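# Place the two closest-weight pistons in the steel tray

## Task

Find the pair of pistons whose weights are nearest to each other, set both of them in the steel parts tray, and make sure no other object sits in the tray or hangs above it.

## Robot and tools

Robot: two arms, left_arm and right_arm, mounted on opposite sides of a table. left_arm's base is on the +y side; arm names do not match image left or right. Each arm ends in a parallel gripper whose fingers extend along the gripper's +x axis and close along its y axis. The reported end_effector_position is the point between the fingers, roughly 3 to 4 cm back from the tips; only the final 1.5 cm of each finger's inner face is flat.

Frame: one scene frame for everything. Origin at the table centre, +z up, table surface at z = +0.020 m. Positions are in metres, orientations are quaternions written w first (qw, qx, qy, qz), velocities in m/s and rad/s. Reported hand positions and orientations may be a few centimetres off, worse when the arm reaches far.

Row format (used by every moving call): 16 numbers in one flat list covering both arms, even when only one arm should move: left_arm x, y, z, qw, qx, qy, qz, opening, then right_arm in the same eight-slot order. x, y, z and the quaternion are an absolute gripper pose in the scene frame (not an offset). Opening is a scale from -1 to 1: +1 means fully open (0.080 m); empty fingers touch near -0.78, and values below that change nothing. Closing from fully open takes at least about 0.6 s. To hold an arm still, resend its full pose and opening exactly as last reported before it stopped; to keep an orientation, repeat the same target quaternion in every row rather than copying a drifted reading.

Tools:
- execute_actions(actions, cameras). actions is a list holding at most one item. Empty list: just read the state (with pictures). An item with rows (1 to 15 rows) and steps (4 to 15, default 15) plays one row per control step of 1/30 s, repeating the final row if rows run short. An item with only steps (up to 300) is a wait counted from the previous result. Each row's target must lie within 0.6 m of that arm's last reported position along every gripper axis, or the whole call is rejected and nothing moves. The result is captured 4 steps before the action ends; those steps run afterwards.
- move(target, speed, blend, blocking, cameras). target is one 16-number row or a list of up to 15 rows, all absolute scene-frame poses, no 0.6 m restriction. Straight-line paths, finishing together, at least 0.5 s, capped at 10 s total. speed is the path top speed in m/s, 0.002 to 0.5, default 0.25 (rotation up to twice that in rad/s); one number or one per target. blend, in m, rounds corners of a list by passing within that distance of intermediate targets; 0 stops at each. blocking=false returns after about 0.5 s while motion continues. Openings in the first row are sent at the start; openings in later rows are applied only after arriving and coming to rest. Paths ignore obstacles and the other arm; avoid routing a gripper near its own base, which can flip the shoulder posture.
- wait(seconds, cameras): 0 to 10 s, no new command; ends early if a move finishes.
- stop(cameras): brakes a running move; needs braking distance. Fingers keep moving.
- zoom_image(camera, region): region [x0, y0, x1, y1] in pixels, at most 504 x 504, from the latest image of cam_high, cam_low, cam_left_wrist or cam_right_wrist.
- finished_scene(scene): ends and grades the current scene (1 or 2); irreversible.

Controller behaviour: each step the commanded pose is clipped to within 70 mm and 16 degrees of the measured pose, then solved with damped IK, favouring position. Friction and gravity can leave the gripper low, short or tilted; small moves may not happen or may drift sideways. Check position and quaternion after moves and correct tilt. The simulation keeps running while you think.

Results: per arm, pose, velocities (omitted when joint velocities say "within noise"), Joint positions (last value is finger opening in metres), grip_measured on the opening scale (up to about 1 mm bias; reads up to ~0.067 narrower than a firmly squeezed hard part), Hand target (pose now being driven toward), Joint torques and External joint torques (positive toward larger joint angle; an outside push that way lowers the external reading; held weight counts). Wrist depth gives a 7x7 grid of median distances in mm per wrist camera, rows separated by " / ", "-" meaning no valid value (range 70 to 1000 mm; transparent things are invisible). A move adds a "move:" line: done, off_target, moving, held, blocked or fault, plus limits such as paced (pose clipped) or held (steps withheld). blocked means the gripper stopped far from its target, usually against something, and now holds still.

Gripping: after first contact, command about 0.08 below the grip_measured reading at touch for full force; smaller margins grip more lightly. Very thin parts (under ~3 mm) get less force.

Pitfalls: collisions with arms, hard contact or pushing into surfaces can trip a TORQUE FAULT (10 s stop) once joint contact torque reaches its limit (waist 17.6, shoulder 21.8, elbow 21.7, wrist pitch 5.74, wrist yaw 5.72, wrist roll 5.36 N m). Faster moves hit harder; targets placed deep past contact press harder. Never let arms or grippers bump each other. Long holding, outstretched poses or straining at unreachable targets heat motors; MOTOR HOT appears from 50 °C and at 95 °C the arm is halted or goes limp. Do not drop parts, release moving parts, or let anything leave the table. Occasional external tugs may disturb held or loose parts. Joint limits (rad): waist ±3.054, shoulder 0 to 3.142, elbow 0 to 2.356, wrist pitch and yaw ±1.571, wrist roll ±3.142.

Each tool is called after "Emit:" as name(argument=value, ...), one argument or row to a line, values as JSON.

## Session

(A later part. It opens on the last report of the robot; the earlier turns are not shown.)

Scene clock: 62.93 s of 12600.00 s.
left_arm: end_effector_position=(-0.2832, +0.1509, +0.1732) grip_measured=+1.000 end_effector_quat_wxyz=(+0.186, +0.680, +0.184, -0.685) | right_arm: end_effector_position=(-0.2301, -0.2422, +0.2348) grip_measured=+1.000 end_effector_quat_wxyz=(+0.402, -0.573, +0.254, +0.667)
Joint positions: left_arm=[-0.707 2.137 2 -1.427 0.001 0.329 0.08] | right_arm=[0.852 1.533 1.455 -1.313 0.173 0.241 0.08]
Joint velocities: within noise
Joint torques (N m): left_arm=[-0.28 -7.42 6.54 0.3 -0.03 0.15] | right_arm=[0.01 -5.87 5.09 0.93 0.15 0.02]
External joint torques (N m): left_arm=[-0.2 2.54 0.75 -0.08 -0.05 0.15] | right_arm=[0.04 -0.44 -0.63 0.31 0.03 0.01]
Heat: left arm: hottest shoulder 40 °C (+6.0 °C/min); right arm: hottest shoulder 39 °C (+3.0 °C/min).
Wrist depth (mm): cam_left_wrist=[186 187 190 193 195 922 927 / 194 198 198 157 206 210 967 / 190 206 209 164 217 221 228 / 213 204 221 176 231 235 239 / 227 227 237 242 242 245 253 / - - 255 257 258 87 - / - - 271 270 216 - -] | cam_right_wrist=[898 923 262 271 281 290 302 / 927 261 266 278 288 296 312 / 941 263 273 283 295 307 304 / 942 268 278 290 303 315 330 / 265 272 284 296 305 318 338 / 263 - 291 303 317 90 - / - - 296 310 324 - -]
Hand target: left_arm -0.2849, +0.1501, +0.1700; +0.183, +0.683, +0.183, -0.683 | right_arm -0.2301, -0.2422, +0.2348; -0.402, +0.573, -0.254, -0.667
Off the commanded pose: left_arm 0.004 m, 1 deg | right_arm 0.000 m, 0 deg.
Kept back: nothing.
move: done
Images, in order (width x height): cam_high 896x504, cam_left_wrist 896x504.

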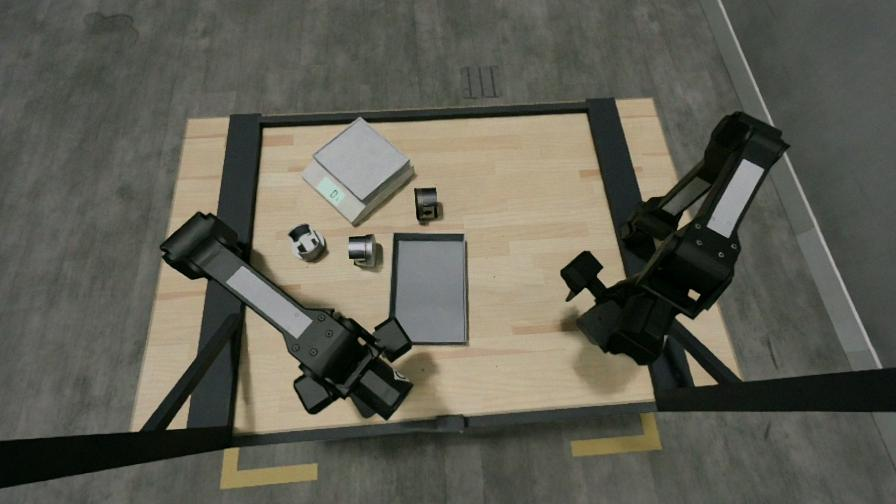

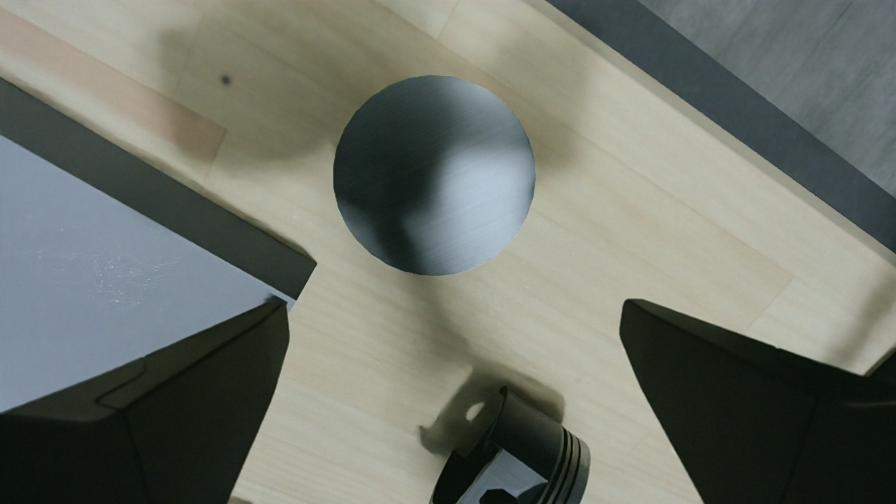

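Emit:
move(
  target=[
    [-0.296, 0.139, 0.125, 0.0616, 0.7044, 0.0616, -0.7044, 1, -0.2301, -0.2422, 0.2348, 0.402, -0.573, 0.254, 0.667, 1],
  ],
  speed=0.25,
  cameras=["cam_left_wrist"],
)

Scene clock: 64.47 s of 12600.00 s.
left_arm: end_effector_position=(-0.2962, +0.1366, +0.1327) grip_measured=+1.000 end_effector_quat_wxyz=(+0.069, +0.699, +0.060, -0.710) | right_arm: end_effector_position=(-0.2301, -0.2422, +0.2348) grip_measured=+1.000 end_effector_quat_wxyz=(+0.402, -0.573, +0.254, +0.667)
Joint positions: left_arm=[-0.708 2.206 1.948 -1.293 0.001 0.675 0.08] | right_arm=[0.852 1.533 1.455 -1.313 0.173 0.241 0.08]
Joint velocities: within noise
Joint torques (N m): left_arm=[-0.4 -8.04 4.47 0.49 -0.01 0.16] | right_arm=[-0.1 -5.62 5.31 0.89 0.15 0.03]
External joint torques (N m): left_arm=[-0.32 2.38 -1.35 0.09 -0.04 0.15] | right_arm=[-0.04 -0.11 -0.45 0.27 0.03 0.02]
Heat: left arm: hottest shoulder 40 °C (+6.1 °C/min); right arm: hottest shoulder 39 °C (+3.0 °C/min).
Wrist depth (mm): cam_left_wrist=[151 153 154 156 159 159 163 / 159 160 162 164 166 169 171 / 166 168 169 124 173 177 180 / 177 179 178 130 184 189 191 / 183 184 185 139 142 196 204 / - - 189 207 210 87 - / - - 216 221 223 - -] | cam_right_wrist=[913 918 263 272 281 291 305 / 915 261 266 276 289 294 312 / 946 262 273 283 294 307 306 / 949 268 278 290 302 314 331 / 266 272 285 297 305 317 341 / 262 - 291 302 315 90 - / - - 297 310 324 - -]
Hand target: left_arm -0.2960, +0.1391, +0.1251; +0.062, +0.704, +0.062, -0.704 | right_arm -0.2301, -0.2422, +0.2348; -0.402, +0.573, -0.254, -0.667
Off the commanded pose: left_arm 0.008 m, 1 deg | right_arm 0.000 m, 0 deg.
Kept back: nothing.
move: done
Images, in order (width x height): cam_left_wrist 896x504.

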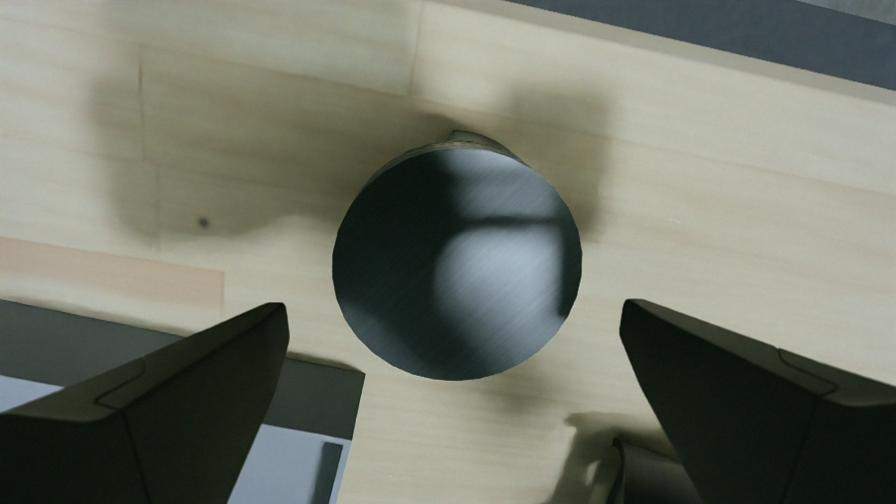

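Emit:
move(
  target=[
    [-0.298, 0.1395, 0.085, 0.0616, 0.7044, 0.0616, -0.7044, 1, -0.2301, -0.2422, 0.2348, 0.402, -0.573, 0.254, 0.667, 1],
  ],
  speed=0.12,
  cameras=["cam_left_wrist"],
)

Scene clock: 65.57 s of 12600.00 s.
left_arm: end_effector_position=(-0.2987, +0.1365, +0.0922) grip_measured=+1.000 end_effector_quat_wxyz=(+0.067, +0.699, +0.058, -0.710) | right_arm: end_effector_position=(-0.2301, -0.2422, +0.2348) grip_measured=+1.000 end_effector_quat_wxyz=(+0.402, -0.573, +0.254, +0.667)
Joint positions: left_arm=[-0.712 2.23 1.828 -1.149 0.001 0.675 0.08] | right_arm=[0.852 1.533 1.455 -1.313 0.173 0.241 0.08]
Joint velocities: within noise
Joint torques (N m): left_arm=[-0.41 -8.22 4.38 0.48 -0.01 0.01] | right_arm=[-0.05 -5.94 5.26 0.91 0.11 0.02]
External joint torques (N m): left_arm=[-0.41 2.28 -1.37 0.1 -0.04 0.01] | right_arm=[-0.09 -0.48 -0.48 0.28 0.01 0.02]
Heat: left arm: hottest shoulder 40 °C (+6.0 °C/min); right arm: hottest shoulder 39 °C (+3.0 °C/min).
Wrist depth (mm): cam_left_wrist=[115 116 118 119 120 123 125 / 121 122 124 125 127 128 130 / 127 129 130 130 133 136 137 / 135 135 135 - 141 144 146 / 142 141 - - 94 149 155 / - - - 99 98 87 - / - - 145 106 172 - -] | cam_right_wrist=[895 931 261 272 283 291 303 / 913 261 267 277 288 296 313 / 933 262 274 283 295 308 304 / 944 268 278 290 302 316 332 / 266 271 285 296 306 316 337 / 262 - 291 304 315 90 - / - - 298 310 323 - -]
Hand target: left_arm -0.2980, +0.1395, +0.0850; +0.062, +0.704, +0.062, -0.704 | right_arm -0.2301, -0.2422, +0.2348; -0.402, +0.573, -0.254, -0.667
Off the commanded pose: left_arm 0.008 m, 1 deg | right_arm 0.000 m, 0 deg.
Kept back: nothing.
move: done
Images, in order (width x height): cam_left_wrist 896x504.

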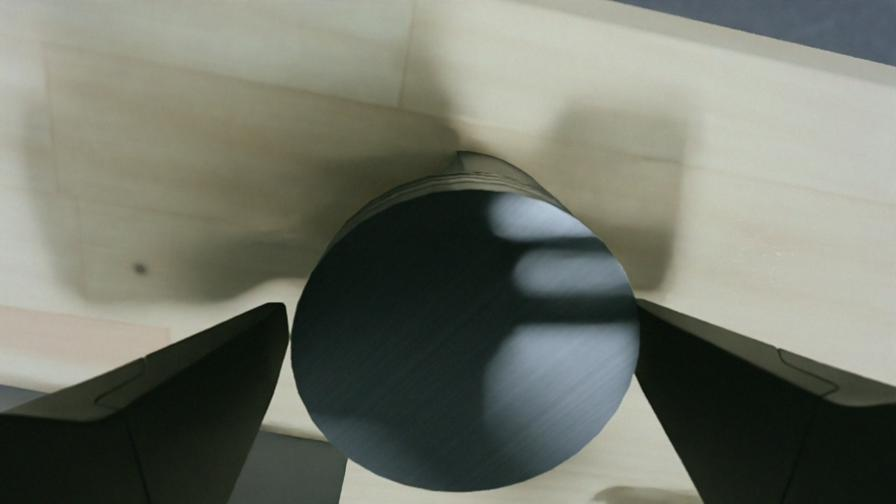

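Emit:
move(
  target=[
    [-0.298, 0.1395, 0.085, 0.0616, 0.7044, 0.0616, -0.7044, 0.56, -0.2301, -0.2422, 0.2348, 0.402, -0.573, 0.254, 0.667, 1],
  ],
  speed=0.12,
  cameras=["cam_left_wrist"],
)

Scene clock: 66.50 s of 12600.00 s.
left_arm: end_effector_position=(-0.2989, +0.1366, +0.0922) grip_measured=+0.790 end_effector_quat_wxyz=(+0.067, +0.699, +0.058, -0.710) | right_arm: end_effector_position=(-0.2301, -0.2422, +0.2348) grip_measured=+1.000 end_effector_quat_wxyz=(+0.402, -0.573, +0.254, +0.667)
Joint positions: left_arm=[-0.713 2.23 1.828 -1.148 0.002 0.675 0.071] | right_arm=[0.852 1.533 1.455 -1.313 0.173 0.241 0.08]
Joint velocities: within noise
Joint torques (N m): left_arm=[-0.35 -8.22 4.45 0.45 -0.02 0] | right_arm=[0.05 -5.77 5.31 0.91 0.16 0.01]
External joint torques (N m): left_arm=[-0.42 2.32 -1.33 0.06 -0.05 0.01] | right_arm=[0.1 -0.3 -0.41 0.31 0.04 0]
Heat: left arm: hottest shoulder 40 °C (+6.1 °C/min); right arm: hottest shoulder 39 °C (+2.0 °C/min).
Wrist depth (mm): cam_left_wrist=[116 116 118 119 121 123 125 / 121 123 124 125 127 128 130 / 127 129 130 130 133 136 138 / 135 136 135 - 140 144 146 / 142 142 - - 94 150 155 / - - - 99 98 - - / - - 143 106 173 - -] | cam_right_wrist=[912 937 262 270 281 290 303 / 929 260 267 278 288 296 313 / 939 263 273 283 295 307 305 / 949 268 278 290 302 316 331 / 265 271 283 296 306 317 339 / 262 - 291 303 315 90 - / - - 297 310 325 - -]
Hand target: left_arm -0.2980, +0.1395, +0.0851; +0.062, +0.704, +0.062, -0.704 | right_arm -0.2301, -0.2422, +0.2348; -0.402, +0.573, -0.254, -0.667
Off the commanded pose: left_arm 0.008 m, 1 deg | right_arm 0.000 m, 0 deg.
Kept back: nothing.
move: done
Images, in order (width x height): cam_left_wrist 896x504.

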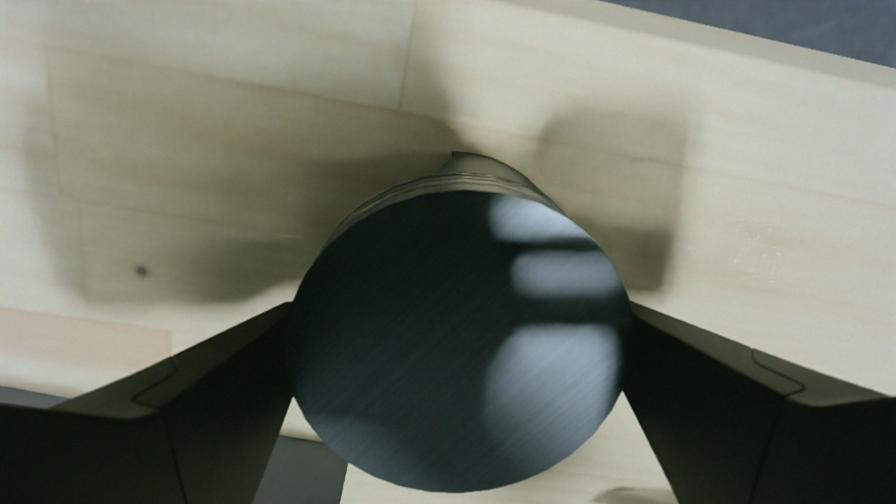

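Emit:
move(
  target=[
    [-0.298, 0.1395, 0.19, 0.0616, 0.7044, 0.0616, -0.7044, 0.56, -0.2301, -0.2422, 0.2348, 0.402, -0.573, 0.254, 0.667, 1],
    [0.205, 0.165, 0.2, 0.189, 0.6814, 0.189, -0.6814, 0.56, -0.2301, -0.2422, 0.2348, 0.402, -0.573, 0.254, 0.667, 1],
    [0.205, 0.165, 0.163, 0.189, 0.6814, 0.189, -0.6814, 0.56, -0.2301, -0.2422, 0.2348, 0.402, -0.573, 0.254, 0.667, 1],
    [0.205, 0.165, 0.151, 0.189, 0.6814, 0.189, -0.6814, 0.56, -0.2301, -0.2422, 0.2348, 0.402, -0.573, 0.254, 0.667, 1],
  ],
  speed=[0.2,0.3,0.15,0.04],
  blend=[0.03,0.02,0.005,0],
  cameras=["cam_high","cam_low","cam_left_wrist"],
)

Emit:
zoom_image(
  camera="cam_high",
  region=[310, 170, 350, 210],
)

Emit:
zoom_image(
  camera="cam_low",
  region=[400, 190, 670, 460],
)

Scene clock: 69.87 s of 12600.00 s.
left_arm: end_effector_position=(+0.2069, +0.1650, +0.1547) grip_measured=+0.790 end_effector_quat_wxyz=(+0.195, +0.683, +0.188, -0.678) | right_arm: end_effector_position=(-0.2301, -0.2422, +0.2348) grip_measured=+1.000 end_effector_quat_wxyz=(+0.402, -0.573, +0.254, +0.667)
Joint positions: left_arm=[0.637 1.947 1.646 -1.259 -0.003 1.654 0.071] | right_arm=[0.852 1.533 1.455 -1.313 0.173 0.241 0.08]
Joint velocities: within noise
Joint torques (N m): left_arm=[-0.32 -7.08 4.74 0.42 0.16 0.15] | right_arm=[0.04 -5.68 5.19 0.9 0.12 -0.01]
External joint torques (N m): left_arm=[-0.32 1.54 -1.01 0.1 0.11 0.15] | right_arm=[0.03 -0.27 -0.52 0.28 0.01 -0.01]
Heat: left arm: hottest shoulder 41 °C (+6.0 °C/min); right arm: hottest shoulder 39 °C (+2.0 °C/min).
Wrist depth (mm): cam_left_wrist=[116 117 119 121 123 126 184 / 179 124 125 127 129 154 195 / 189 129 131 - 136 164 205 / 199 139 137 - 142 174 219 / 209 210 - - 94 189 233 / - - - 99 98 - - / - - 164 107 256 - -] | cam_right_wrist=[911 919 261 272 282 290 303 / 912 261 266 278 289 296 312 / 940 262 274 283 295 308 308 / 951 268 278 290 302 316 331 / 266 272 285 296 306 318 340 / 262 - 292 303 316 90 - / - - 296 309 323 - -]
Hand target: left_arm +0.2050, +0.1651, +0.1511; +0.189, +0.681, +0.189, -0.681 | right_arm -0.2301, -0.2422, +0.2348; -0.402, +0.573, -0.254, -0.667
Off the commanded pose: left_arm 0.004 m, 1 deg | right_arm 0.000 m, 0 deg.
Kept back: nothing.
move: done; blend cut to 0.0185 m at target 2
Images, in order (width x height): cam_high 896x504, cam_low 896x504, cam_left_wrist 896x504.

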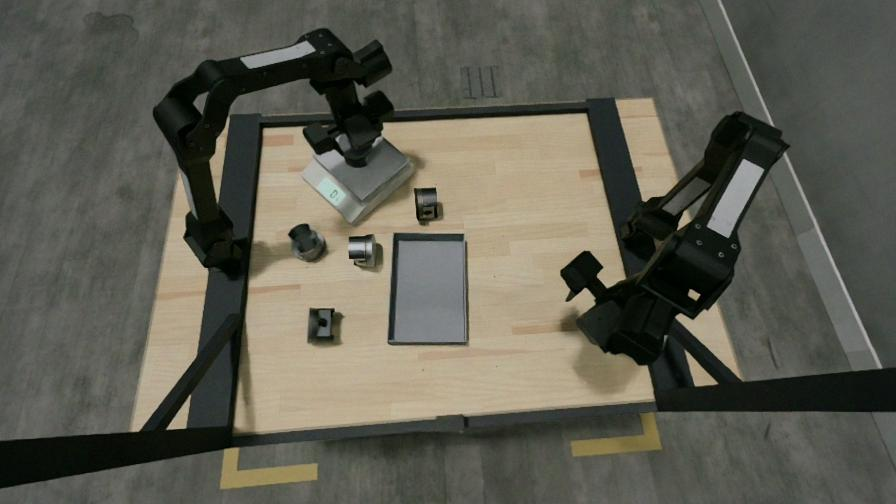

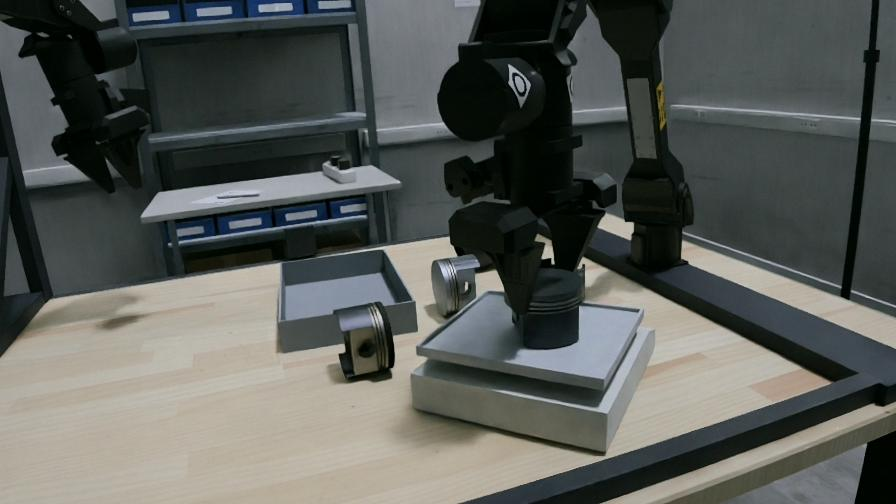

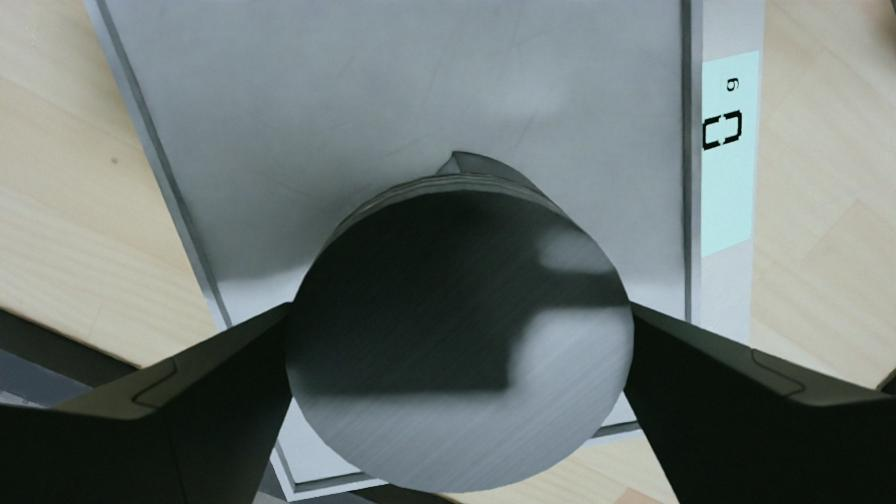

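Scaled by 12.600.

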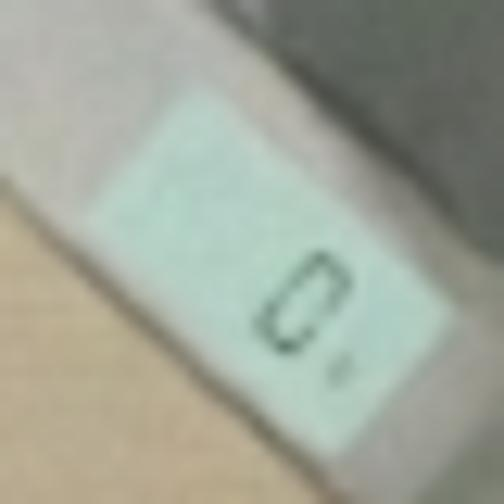

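Scaled by 1.867.

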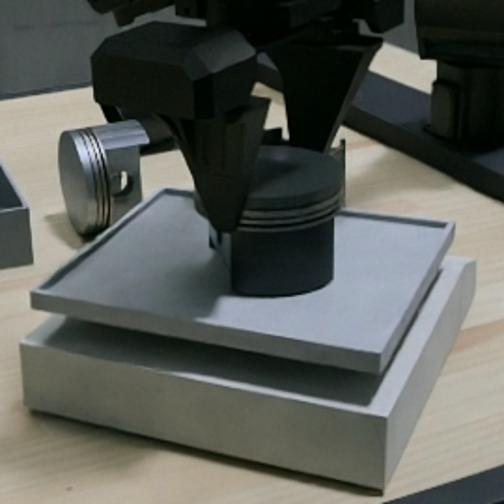

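Emit:
move(
  target=[
    [0.205, 0.165, 0.1470, 0.189, 0.6814, 0.189, -0.6814, 0.56, -0.2301, -0.2422, 0.2348, 0.402, -0.573, 0.254, 0.667, 1],
  ],
  speed=0.03,
  cameras=["cam_low","cam_left_wrist"],
)

Emit:
zoom_image(
  camera="cam_low",
  region=[400, 190, 670, 460],
)

Scene clock: 70.80 s of 12600.00 s.
left_arm: end_effector_position=(+0.2069, +0.1650, +0.1519) grip_measured=+0.790 end_effector_quat_wxyz=(+0.195, +0.683, +0.188, -0.678) | right_arm: end_effector_position=(-0.2301, -0.2422, +0.2348) grip_measured=+1.000 end_effector_quat_wxyz=(+0.402, -0.573, +0.254, +0.667)
Joint positions: left_arm=[0.637 1.947 1.635 -1.247 -0.003 1.655 0.071] | right_arm=[0.852 1.533 1.455 -1.313 0.173 0.241 0.08]
Joint velocities: within noise
Joint torques (N m): left_arm=[-0.33 -6.95 4.4 0.68 0.15 0.14] | right_arm=[-0.09 -5.67 5.3 0.93 0.09 0.02]
External joint torques (N m): left_arm=[-0.29 1.5 -1.29 0.34 0.1 0.15] | right_arm=[-0.06 -0.26 -0.41 0.3 -0.02 0.01]
Heat: left arm: hottest shoulder 41 °C (+6.0 °C/min); right arm: hottest shoulder 39 °C (+2.0 °C/min).
Wrist depth (mm): cam_left_wrist=[115 116 118 119 120 123 182 / 179 121 124 125 126 129 192 / 189 128 130 - 133 138 203 / 197 138 - - 140 147 215 / 208 207 - - 94 185 229 / - - - 99 98 - - / - - 163 107 253 - -] | cam_right_wrist=[891 919 261 271 282 290 303 / 913 261 267 277 289 295 311 / 939 263 272 282 295 308 305 / 945 269 277 288 303 315 330 / 266 271 286 296 306 317 339 / 263 - 293 305 315 90 - / - - 296 308 324 - -]
Hand target: left_arm +0.2050, +0.1651, +0.1471; +0.189, +0.681, +0.189, -0.681 | right_arm -0.2301, -0.2422, +0.2348; -0.402, +0.573, -0.254, -0.667
Off the commanded pose: left_arm 0.005 m, 1 deg | right_arm 0.000 m, 0 deg.
Kept back: nothing.
move: done
Images, in order (width x height): cam_low 896x504, cam_left_wrist 896x504.

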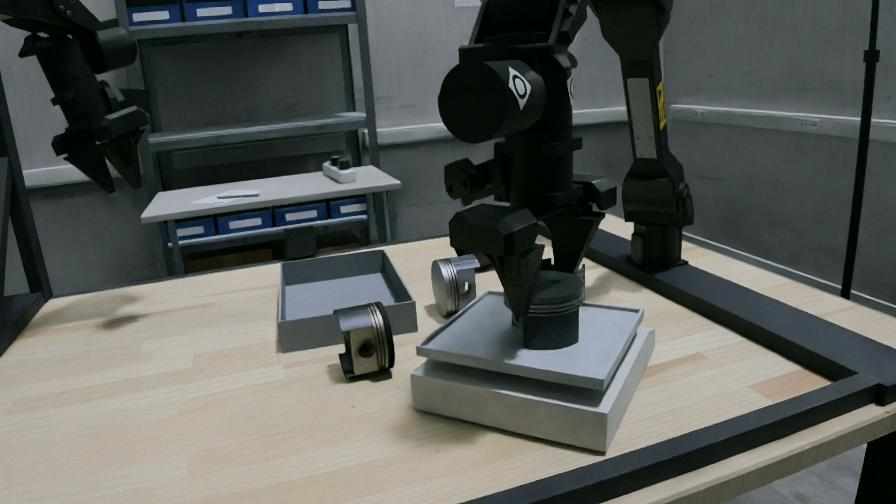

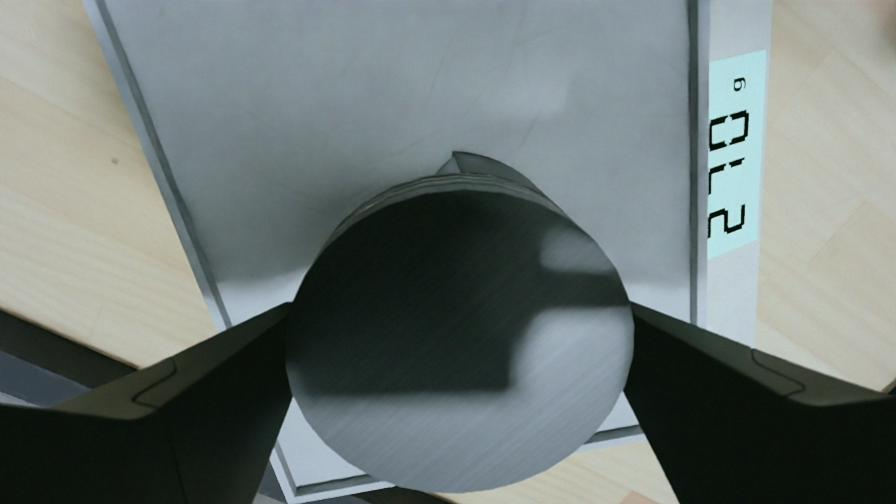

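Scaled by 1.867.

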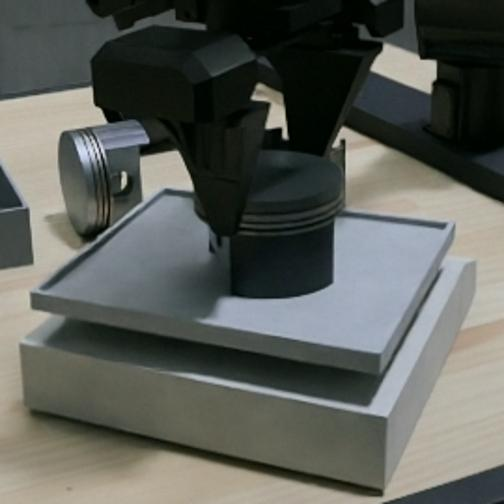

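Emit:
move(
  target=[
    [0.205, 0.165, 0.148, 0.189, 0.6814, 0.189, -0.6814, 0.93, -0.2301, -0.2422, 0.2348, 0.402, -0.573, 0.254, 0.667, 1],
  ],
  speed=0.03,
  cameras=["cam_low","cam_left_wrist"],
)

Emit:
zoom_image(
  camera="cam_left_wrist",
  region=[650, 30, 850, 280],
)

Scene clock: 71.73 s of 12600.00 s.
left_arm: end_effector_position=(+0.2072, +0.1645, +0.1518) grip_measured=+0.927 end_effector_quat_wxyz=(+0.196, +0.683, +0.187, -0.678) | right_arm: end_effector_position=(-0.2301, -0.2422, +0.2348) grip_measured=+1.000 end_effector_quat_wxyz=(+0.402, -0.573, +0.254, +0.667)
Joint positions: left_arm=[0.637 1.947 1.634 -1.244 -0.003 1.655 0.077] | right_arm=[0.852 1.533 1.455 -1.313 0.173 0.241 0.08]
Joint velocities: within noise
Joint torques (N m): left_arm=[-0.3 -6.98 4.83 0.25 0.15 0.14] | right_arm=[0.03 -5.75 5.29 0.87 0.13 0]
External joint torques (N m): left_arm=[-0.25 1.59 -0.88 -0.07 0.1 0.14] | right_arm=[0.07 -0.33 -0.4 0.26 0.01 -0.01]
Heat: left arm: hottest shoulder 41 °C (+6.0 °C/min); right arm: hottest shoulder 39 °C (+2.0 °C/min).
Wrist depth (mm): cam_left_wrist=[114 117 118 119 120 122 181 / 178 122 124 125 126 129 192 / 188 128 130 - 133 137 201 / 197 138 - - - 146 215 / 207 208 - - 93 181 228 / - - 99 98 98 85 - / - - 163 106 254 - -] | cam_right_wrist=[904 921 261 272 282 290 304 / 926 261 267 278 287 294 311 / 949 263 273 284 293 307 306 / 948 268 278 288 301 316 331 / 266 272 283 296 306 318 339 / 263 - 291 301 315 90 - / - - 296 311 322 - -]
Hand target: left_arm +0.2051, +0.1651, +0.1481; +0.189, +0.681, +0.189, -0.681 | right_arm -0.2301, -0.2422, +0.2348; -0.402, +0.573, -0.254, -0.667
Off the commanded pose: left_arm 0.004 m, 1 deg | right_arm 0.000 m, 0 deg.
Kept back: nothing.
move: done
Images, in order (width x height): cam_low 896x504, cam_left_wrist 896x504.

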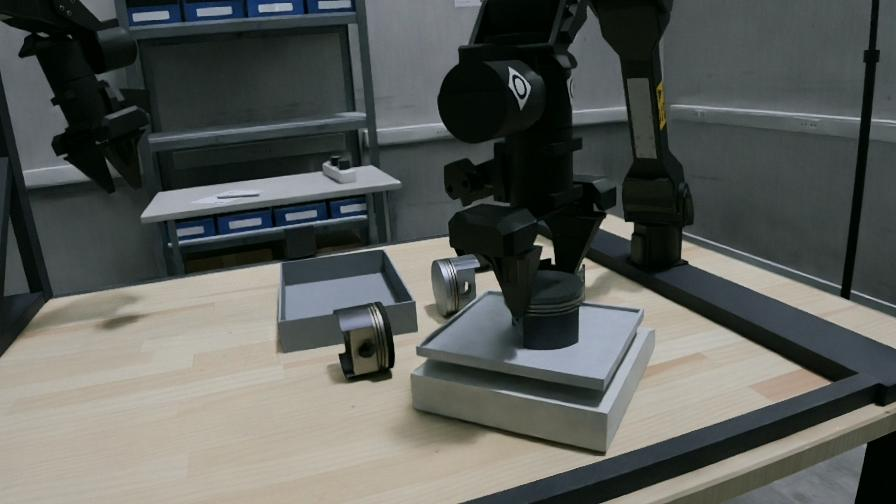

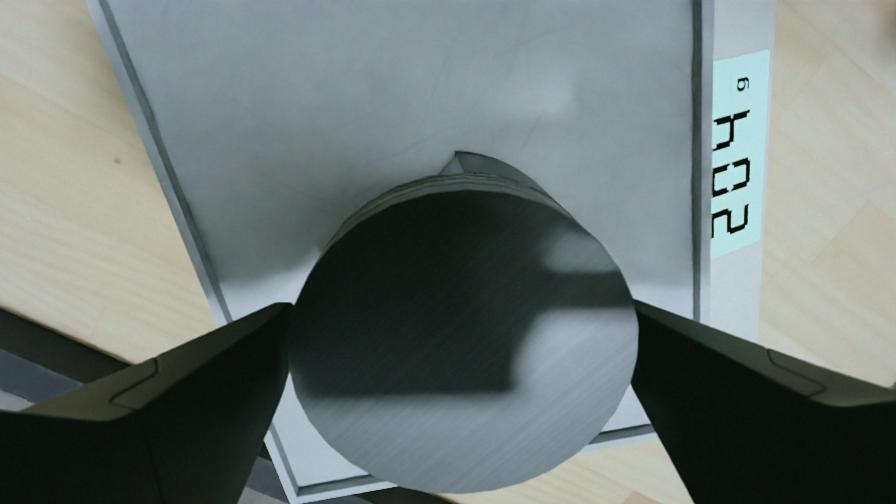

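Scaled by 2.016.

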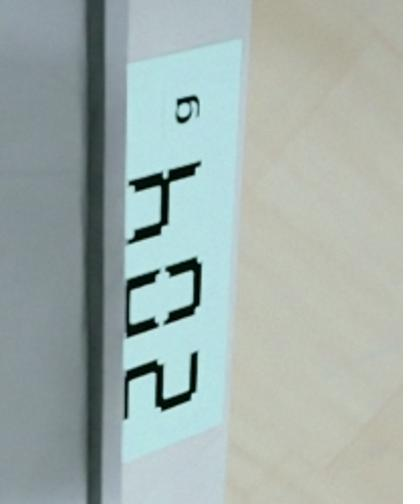

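Emit:
move(
  target=[
    [0.205, 0.165, 0.148, 0.189, 0.6814, 0.189, -0.6814, 0.56, -0.2301, -0.2422, 0.2348, 0.402, -0.573, 0.254, 0.667, 1],
    [0.205, 0.165, 0.195, 0.189, 0.6814, 0.189, -0.6814, 0.56, -0.2301, -0.2422, 0.2348, 0.402, -0.573, 0.254, 0.667, 1],
    [-0.065, 0.033, 0.17, 0.189, 0.6814, 0.189, -0.6814, 0.56, -0.2301, -0.2422, 0.2348, 0.402, -0.573, 0.254, 0.667, 1],
    [-0.065, 0.033, 0.105, 0.189, 0.6814, 0.189, -0.6814, 0.56, -0.2301, -0.2422, 0.2348, 0.402, -0.573, 0.254, 0.667, 1],
    [-0.065, 0.033, 0.093, 0.189, 0.6814, 0.189, -0.6814, 0.56, -0.2301, -0.2422, 0.2348, 0.402, -0.573, 0.254, 0.667, 1],
  ],
  speed=[0.1,0.15,0.3,0.2,0.04],
  blend=[0,0.02,0.03,0.005,0],
  cameras=["cam_high","cam_low","cam_left_wrist"],
)

Emit:
zoom_image(
  camera="cam_low",
  region=[230, 190, 470, 400],
)

Scene clock: 75.27 s of 12600.00 s.
left_arm: end_effector_position=(-0.0666, +0.0316, +0.0973) grip_measured=+0.787 end_effector_quat_wxyz=(+0.190, +0.680, +0.183, -0.684) | right_arm: end_effector_position=(-0.2301, -0.2422, +0.2348) grip_measured=+1.000 end_effector_quat_wxyz=(+0.402, -0.573, +0.254, +0.667)
Joint positions: left_arm=[-0.119 2.239 1.862 -1.183 0.001 0.913 0.07] | right_arm=[0.852 1.533 1.455 -1.313 0.173 0.241 0.08]
Joint velocities: within noise
Joint torques (N m): left_arm=[0.24 -8.88 4.77 0.45 0 -0.13] | right_arm=[-0.06 -5.61 5.07 0.92 0.14 0.06]
External joint torques (N m): left_arm=[0.21 1.74 -1.01 0.09 -0.04 -0.13] | right_arm=[-0.06 -0.16 -0.64 0.31 0.02 0.06]
Heat: left arm: hottest shoulder 42 °C (+6.1 °C/min); right arm: hottest shoulder 39 °C (+2.0 °C/min).
Wrist depth (mm): cam_left_wrist=[- 110 119 119 122 124 126 / - 123 126 127 128 130 130 / 115 130 131 131 135 138 126 / 136 137 - - - 143 126 / 139 142 - - 94 136 161 / - - - 99 98 - - / - - 133 106 139 - -] | cam_right_wrist=[888 922 261 272 281 290 284 / 916 261 267 276 288 294 307 / 945 262 272 283 295 308 306 / 958 268 279 288 302 315 331 / 265 270 285 296 306 318 337 / 262 - 293 303 315 90 - / - - 296 309 322 - -]
Hand target: left_arm -0.0650, +0.0330, +0.0930; +0.189, +0.681, +0.189, -0.681 | right_arm -0.2301, -0.2422, +0.2348; -0.402, +0.573, -0.254, -0.667
Off the commanded pose: left_arm 0.005 m, 1 deg | right_arm 0.000 m, 0 deg.
Kept back: nothing.
move: done
Images, in order (width x height): cam_high 896x504, cam_low 896x504, cam_left_wrist 896x504.

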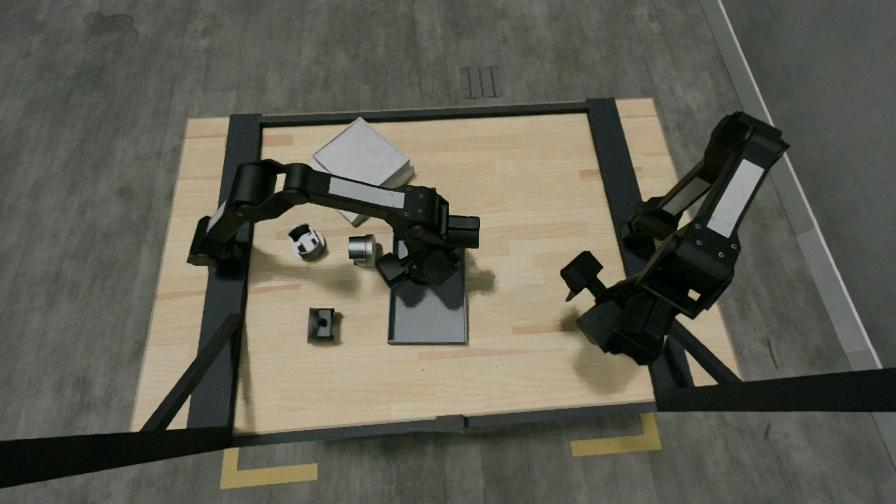

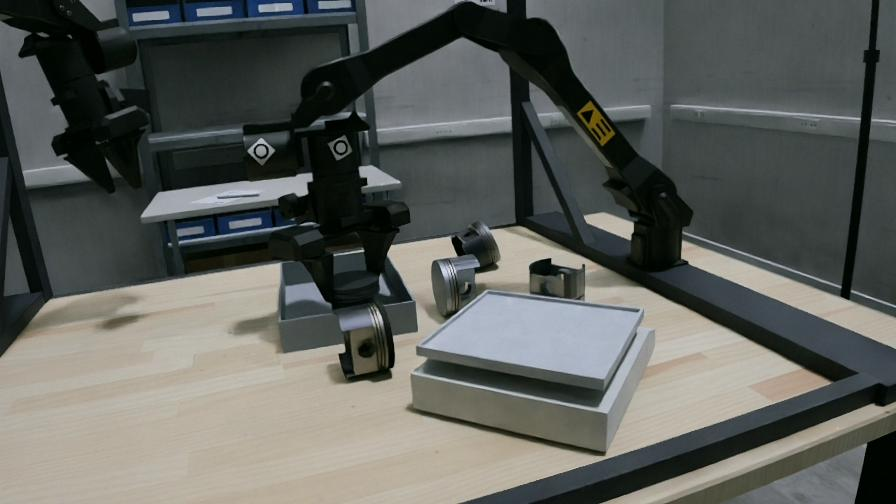

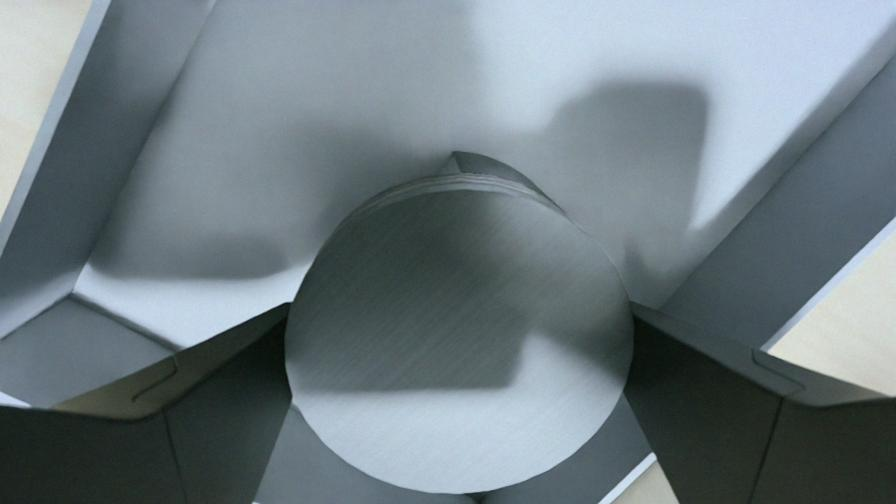

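Scaled by 2.100.

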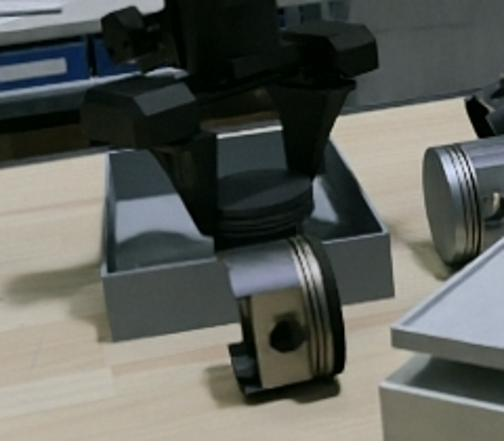

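Emit:
move(
  target=[
    [-0.065, 0.031, 0.089, 0.189, 0.6814, 0.189, -0.6814, 0.56, -0.2301, -0.2422, 0.2348, 0.402, -0.573, 0.254, 0.667, 1],
    [-0.065, 0.031, 0.089, 0.189, 0.6814, 0.189, -0.6814, 0.93, -0.2301, -0.2422, 0.2348, 0.402, -0.573, 0.254, 0.667, 1],
  ],
  speed=0.03,
  cameras=["cam_low","cam_left_wrist"],
)

Emit:
zoom_image(
  camera="cam_low",
  region=[230, 190, 470, 400],
)

Scene clock: 76.70 s of 12600.00 s.
left_arm: end_effector_position=(-0.0666, +0.0299, +0.0953) grip_measured=+0.926 end_effector_quat_wxyz=(+0.192, +0.680, +0.182, -0.684) | right_arm: end_effector_position=(-0.2301, -0.2422, +0.2348) grip_measured=+1.000 end_effector_quat_wxyz=(+0.402, -0.573, +0.254, +0.667)
Joint positions: left_arm=[-0.118 2.244 1.862 -1.174 0.001 0.913 0.077] | right_arm=[0.852 1.533 1.455 -1.313 0.173 0.241 0.08]
Joint velocities: within noise
Joint torques (N m): left_arm=[0.25 -8.16 5.05 0.46 0 -0.11] | right_arm=[-0.02 -5.95 5.26 0.89 0.15 0.04]
External joint torques (N m): left_arm=[0.18 2.5 -0.73 0.1 -0.04 -0.11] | right_arm=[0 -0.53 -0.43 0.28 0.03 0.03]
Heat: left arm: hottest shoulder 42 °C (+6.0 °C/min); right arm: hottest shoulder 39 °C (+2.0 °C/min).
Wrist depth (mm): cam_left_wrist=[- 112 119 119 121 122 125 / - 122 124 126 128 129 130 / - 129 130 130 133 137 129 / 133 136 - - - 143 129 / 139 141 - - 95 140 160 / - - - 99 99 85 - / - - 136 106 142 - -] | cam_right_wrist=[907 934 262 272 283 290 276 / 918 262 268 277 288 297 310 / 933 262 273 283 296 306 306 / 939 267 278 289 302 315 331 / 266 272 286 296 306 317 339 / 262 - 292 302 313 90 - / - - 297 310 325 - -]
Hand target: left_arm -0.0649, +0.0311, +0.0891; +0.189, +0.681, +0.189, -0.681 | right_arm -0.2301, -0.2422, +0.2348; -0.402, +0.573, -0.254, -0.667
Off the commanded pose: left_arm 0.007 m, 1 deg | right_arm 0.000 m, 0 deg.
Kept back: nothing.
move: done
Images, in order (width x height): cam_low 896x504, cam_left_wrist 896x504.

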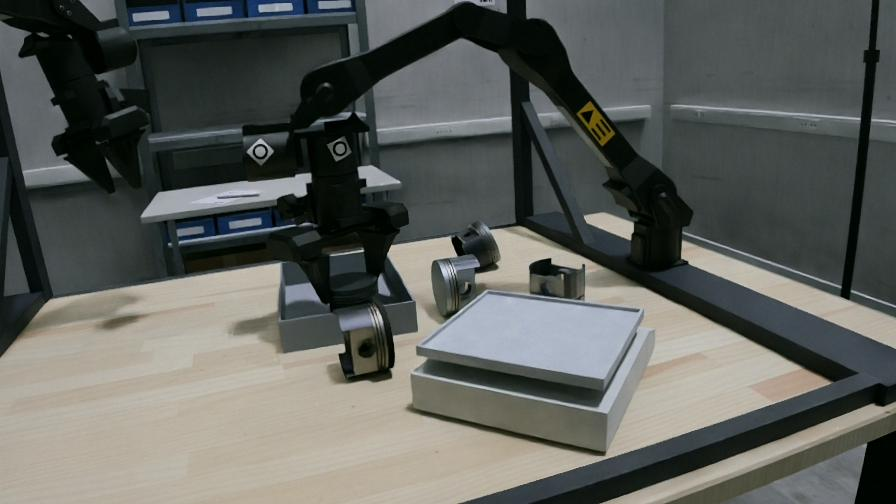

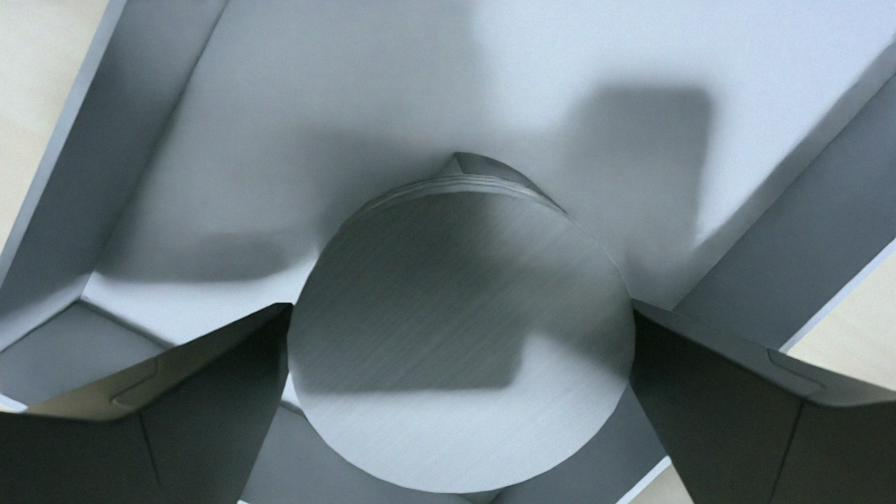

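Scaled by 2.100.

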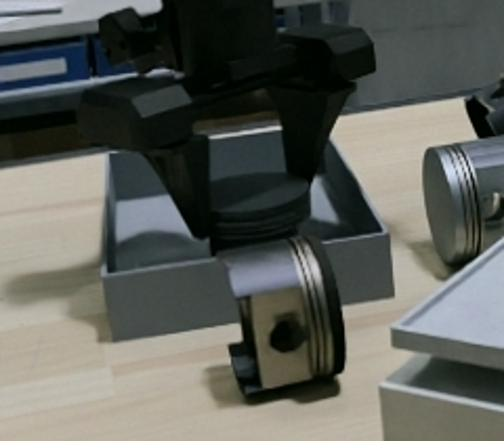

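Emit:
move(
  target=[
    [-0.065, 0.031, 0.089, 0.189, 0.6814, 0.189, -0.6814, 1, -0.2301, -0.2422, 0.2348, 0.402, -0.573, 0.254, 0.667, 1],
    [-0.065, 0.031, 0.15, 0.189, 0.6814, 0.189, -0.6814, 1, -0.2301, -0.2422, 0.2348, 0.402, -0.573, 0.254, 0.667, 1],
    [-0.12, 0.252, 0.15, 0.5, 0.5, 0.5, -0.5, 0.7, -0.2301, -0.2422, 0.2348, 0.402, -0.573, 0.254, 0.667, 1],
  ],
  speed=[0.05,0.12,0.3],
  blend=[0,0.02,0],
  cameras=["cam_high","cam_low","cam_left_wrist"],
)

Scene clock: 80.83 s of 12600.00 s.
left_arm: end_effector_position=(-0.1206, +0.2491, +0.1510) grip_measured=+0.704 end_effector_quat_wxyz=(+0.500, +0.499, +0.500, -0.502) | right_arm: end_effector_position=(-0.2301, -0.2422, +0.2348) grip_measured=+1.000 end_effector_quat_wxyz=(+0.402, -0.573, +0.254, +0.667)
Joint positions: left_arm=[-0.46 1.458 1.075 -1.185 0.001 -0.464 0.067] | right_arm=[0.852 1.533 1.455 -1.313 0.173 0.241 0.08]
Joint velocities: within noise
Joint torques (N m): left_arm=[-0.43 -4.94 4.31 0.35 -0.07 -0.13] | right_arm=[-0.05 -5.76 5.41 0.92 0.16 0.06]
External joint torques (N m): left_arm=[-0.45 -0.09 -1.4 0 -0.04 -0.13] | right_arm=[-0.07 -0.35 -0.3 0.3 0.04 0.06]
Heat: left arm: hottest shoulder 42 °C (+6.0 °C/min); right arm: hottest shoulder 39 °C (+1.0 °C/min).
Wrist depth (mm): cam_left_wrist=[- 168 175 176 179 181 182 / 181 182 184 186 188 191 193 / 191 193 194 197 163 198 204 / 184 193 207 209 148 160 216 / 194 186 217 222 153 224 232 / - - 232 237 239 - 241 / - - 249 253 256 - -] | cam_right_wrist=[915 921 261 271 282 291 276 / 924 260 267 277 289 296 310 / 941 262 273 283 294 309 306 / 939 268 279 289 302 316 332 / 266 272 286 295 306 318 341 / 261 - 292 302 315 90 - / - - 298 309 322 - -]
Hand target: left_arm -0.1200, +0.2520, +0.1500; +0.500, +0.500, +0.500, -0.500 | right_arm -0.2301, -0.2422, +0.2348; -0.402, +0.573, -0.254, -0.667
Off the commanded pose: left_arm 0.003 m, 0 deg | right_arm 0.000 m, 0 deg.
Kept back: nothing.
move: done
Images, in order (width x height): cam_high 896x504, cam_low 896x504, cam_left_wrist 896x504.

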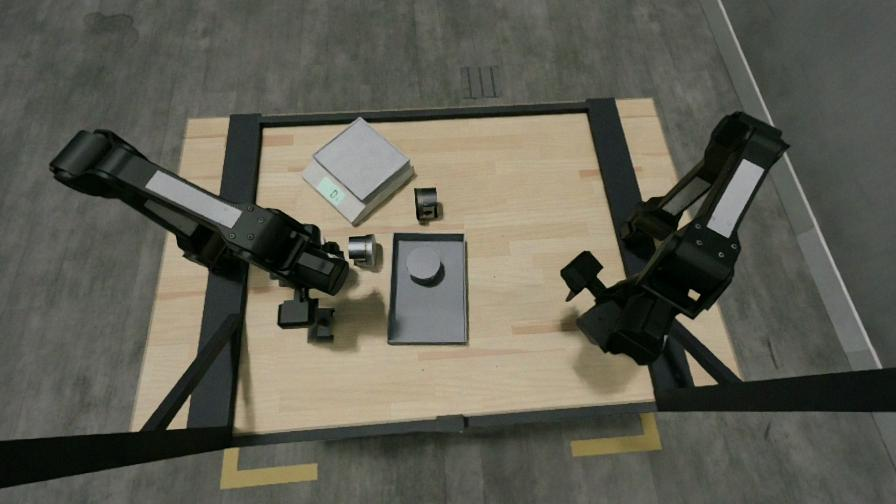

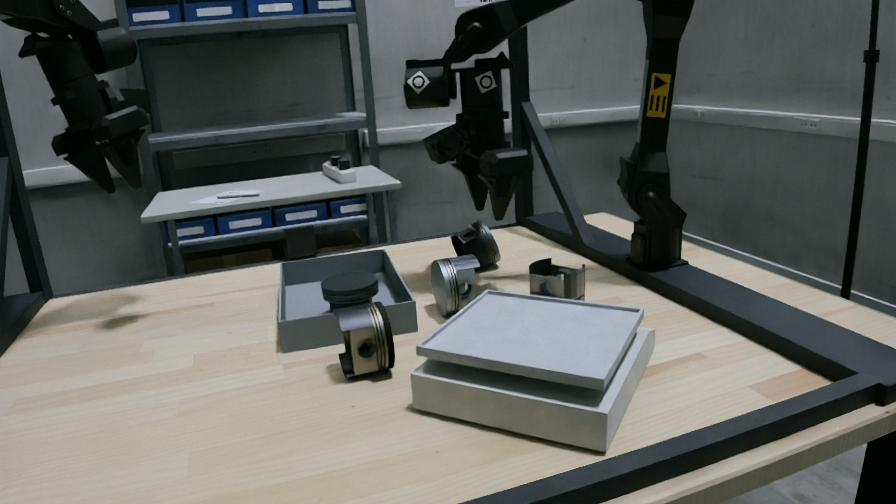

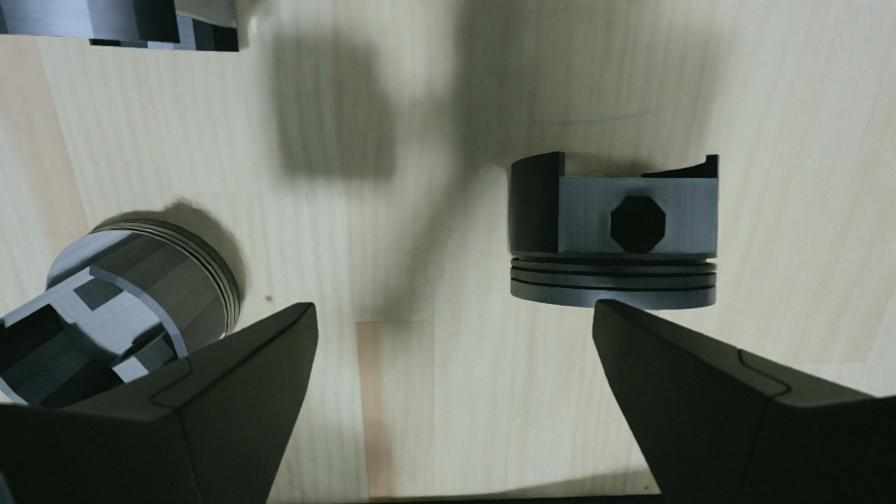

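Emit:
move(
  target=[
    [-0.177, 0.244, 0.13, 0.5, 0.5, 0.5, -0.5, 1, -0.2301, -0.2422, 0.2348, 0.402, -0.573, 0.254, 0.667, 1],
  ],
  speed=0.2,
  cameras=["cam_left_wrist"],
)

Scene clock: 82.07 s of 12600.00 s.
left_arm: end_effector_position=(-0.1747, +0.2456, +0.1302) grip_measured=+1.000 end_effector_quat_wxyz=(+0.499, +0.500, +0.500, -0.500) | right_arm: end_effector_position=(-0.2301, -0.2422, +0.2348) grip_measured=+1.000 end_effector_quat_wxyz=(+0.402, -0.573, +0.254, +0.667)
Joint positions: left_arm=[-0.632 1.596 1.124 -1.099 0.001 -0.637 0.08] | right_arm=[0.852 1.533 1.455 -1.313 0.173 0.241 0.08]
Joint velocities: within noise
Joint torques (N m): left_arm=[-0.37 -3.92 6.38 0.45 -0.07 -0.13] | right_arm=[-0.04 -5.72 5.29 0.91 0.1 0.03]
External joint torques (N m): left_arm=[-0.38 1.87 0.82 0.14 -0.03 -0.13] | right_arm=[-0.04 -0.31 -0.45 0.28 -0.02 0.03]
Heat: left arm: hottest shoulder 42 °C (+6.1 °C/min); right arm: hottest shoulder 39 °C (+1.0 °C/min).
Wrist depth (mm): cam_left_wrist=[153 155 155 157 158 159 161 / 161 162 163 165 167 169 170 / 170 171 171 173 175 177 179 / 180 182 182 127 130 189 191 / 186 188 191 121 125 196 204 / - - 208 211 213 87 - / - - 222 227 229 - -] | cam_right_wrist=[904 917 261 272 282 290 277 / 929 260 267 278 289 294 309 / 920 263 274 282 294 306 305 / 936 267 278 290 303 314 332 / 266 272 286 295 307 317 339 / 264 - 294 302 314 90 - / - - 297 309 325 - -]
Hand target: left_arm -0.1770, +0.2440, +0.1300; +0.500, +0.500, +0.500, -0.500 | right_arm -0.2301, -0.2422, +0.2348; -0.402, +0.573, -0.254, -0.667
Off the commanded pose: left_arm 0.003 m, 0 deg | right_arm 0.000 m, 0 deg.
Kept back: nothing.
move: done
Images, in order (width x height): cam_left_wrist 896x504.

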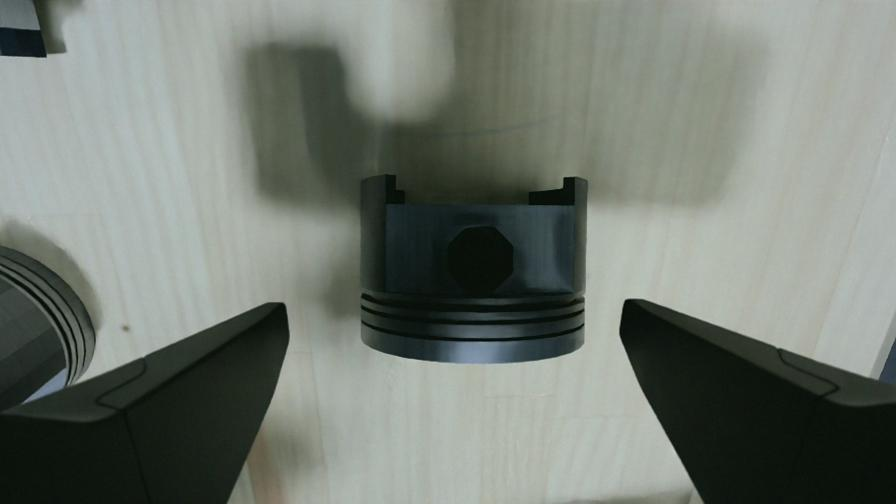

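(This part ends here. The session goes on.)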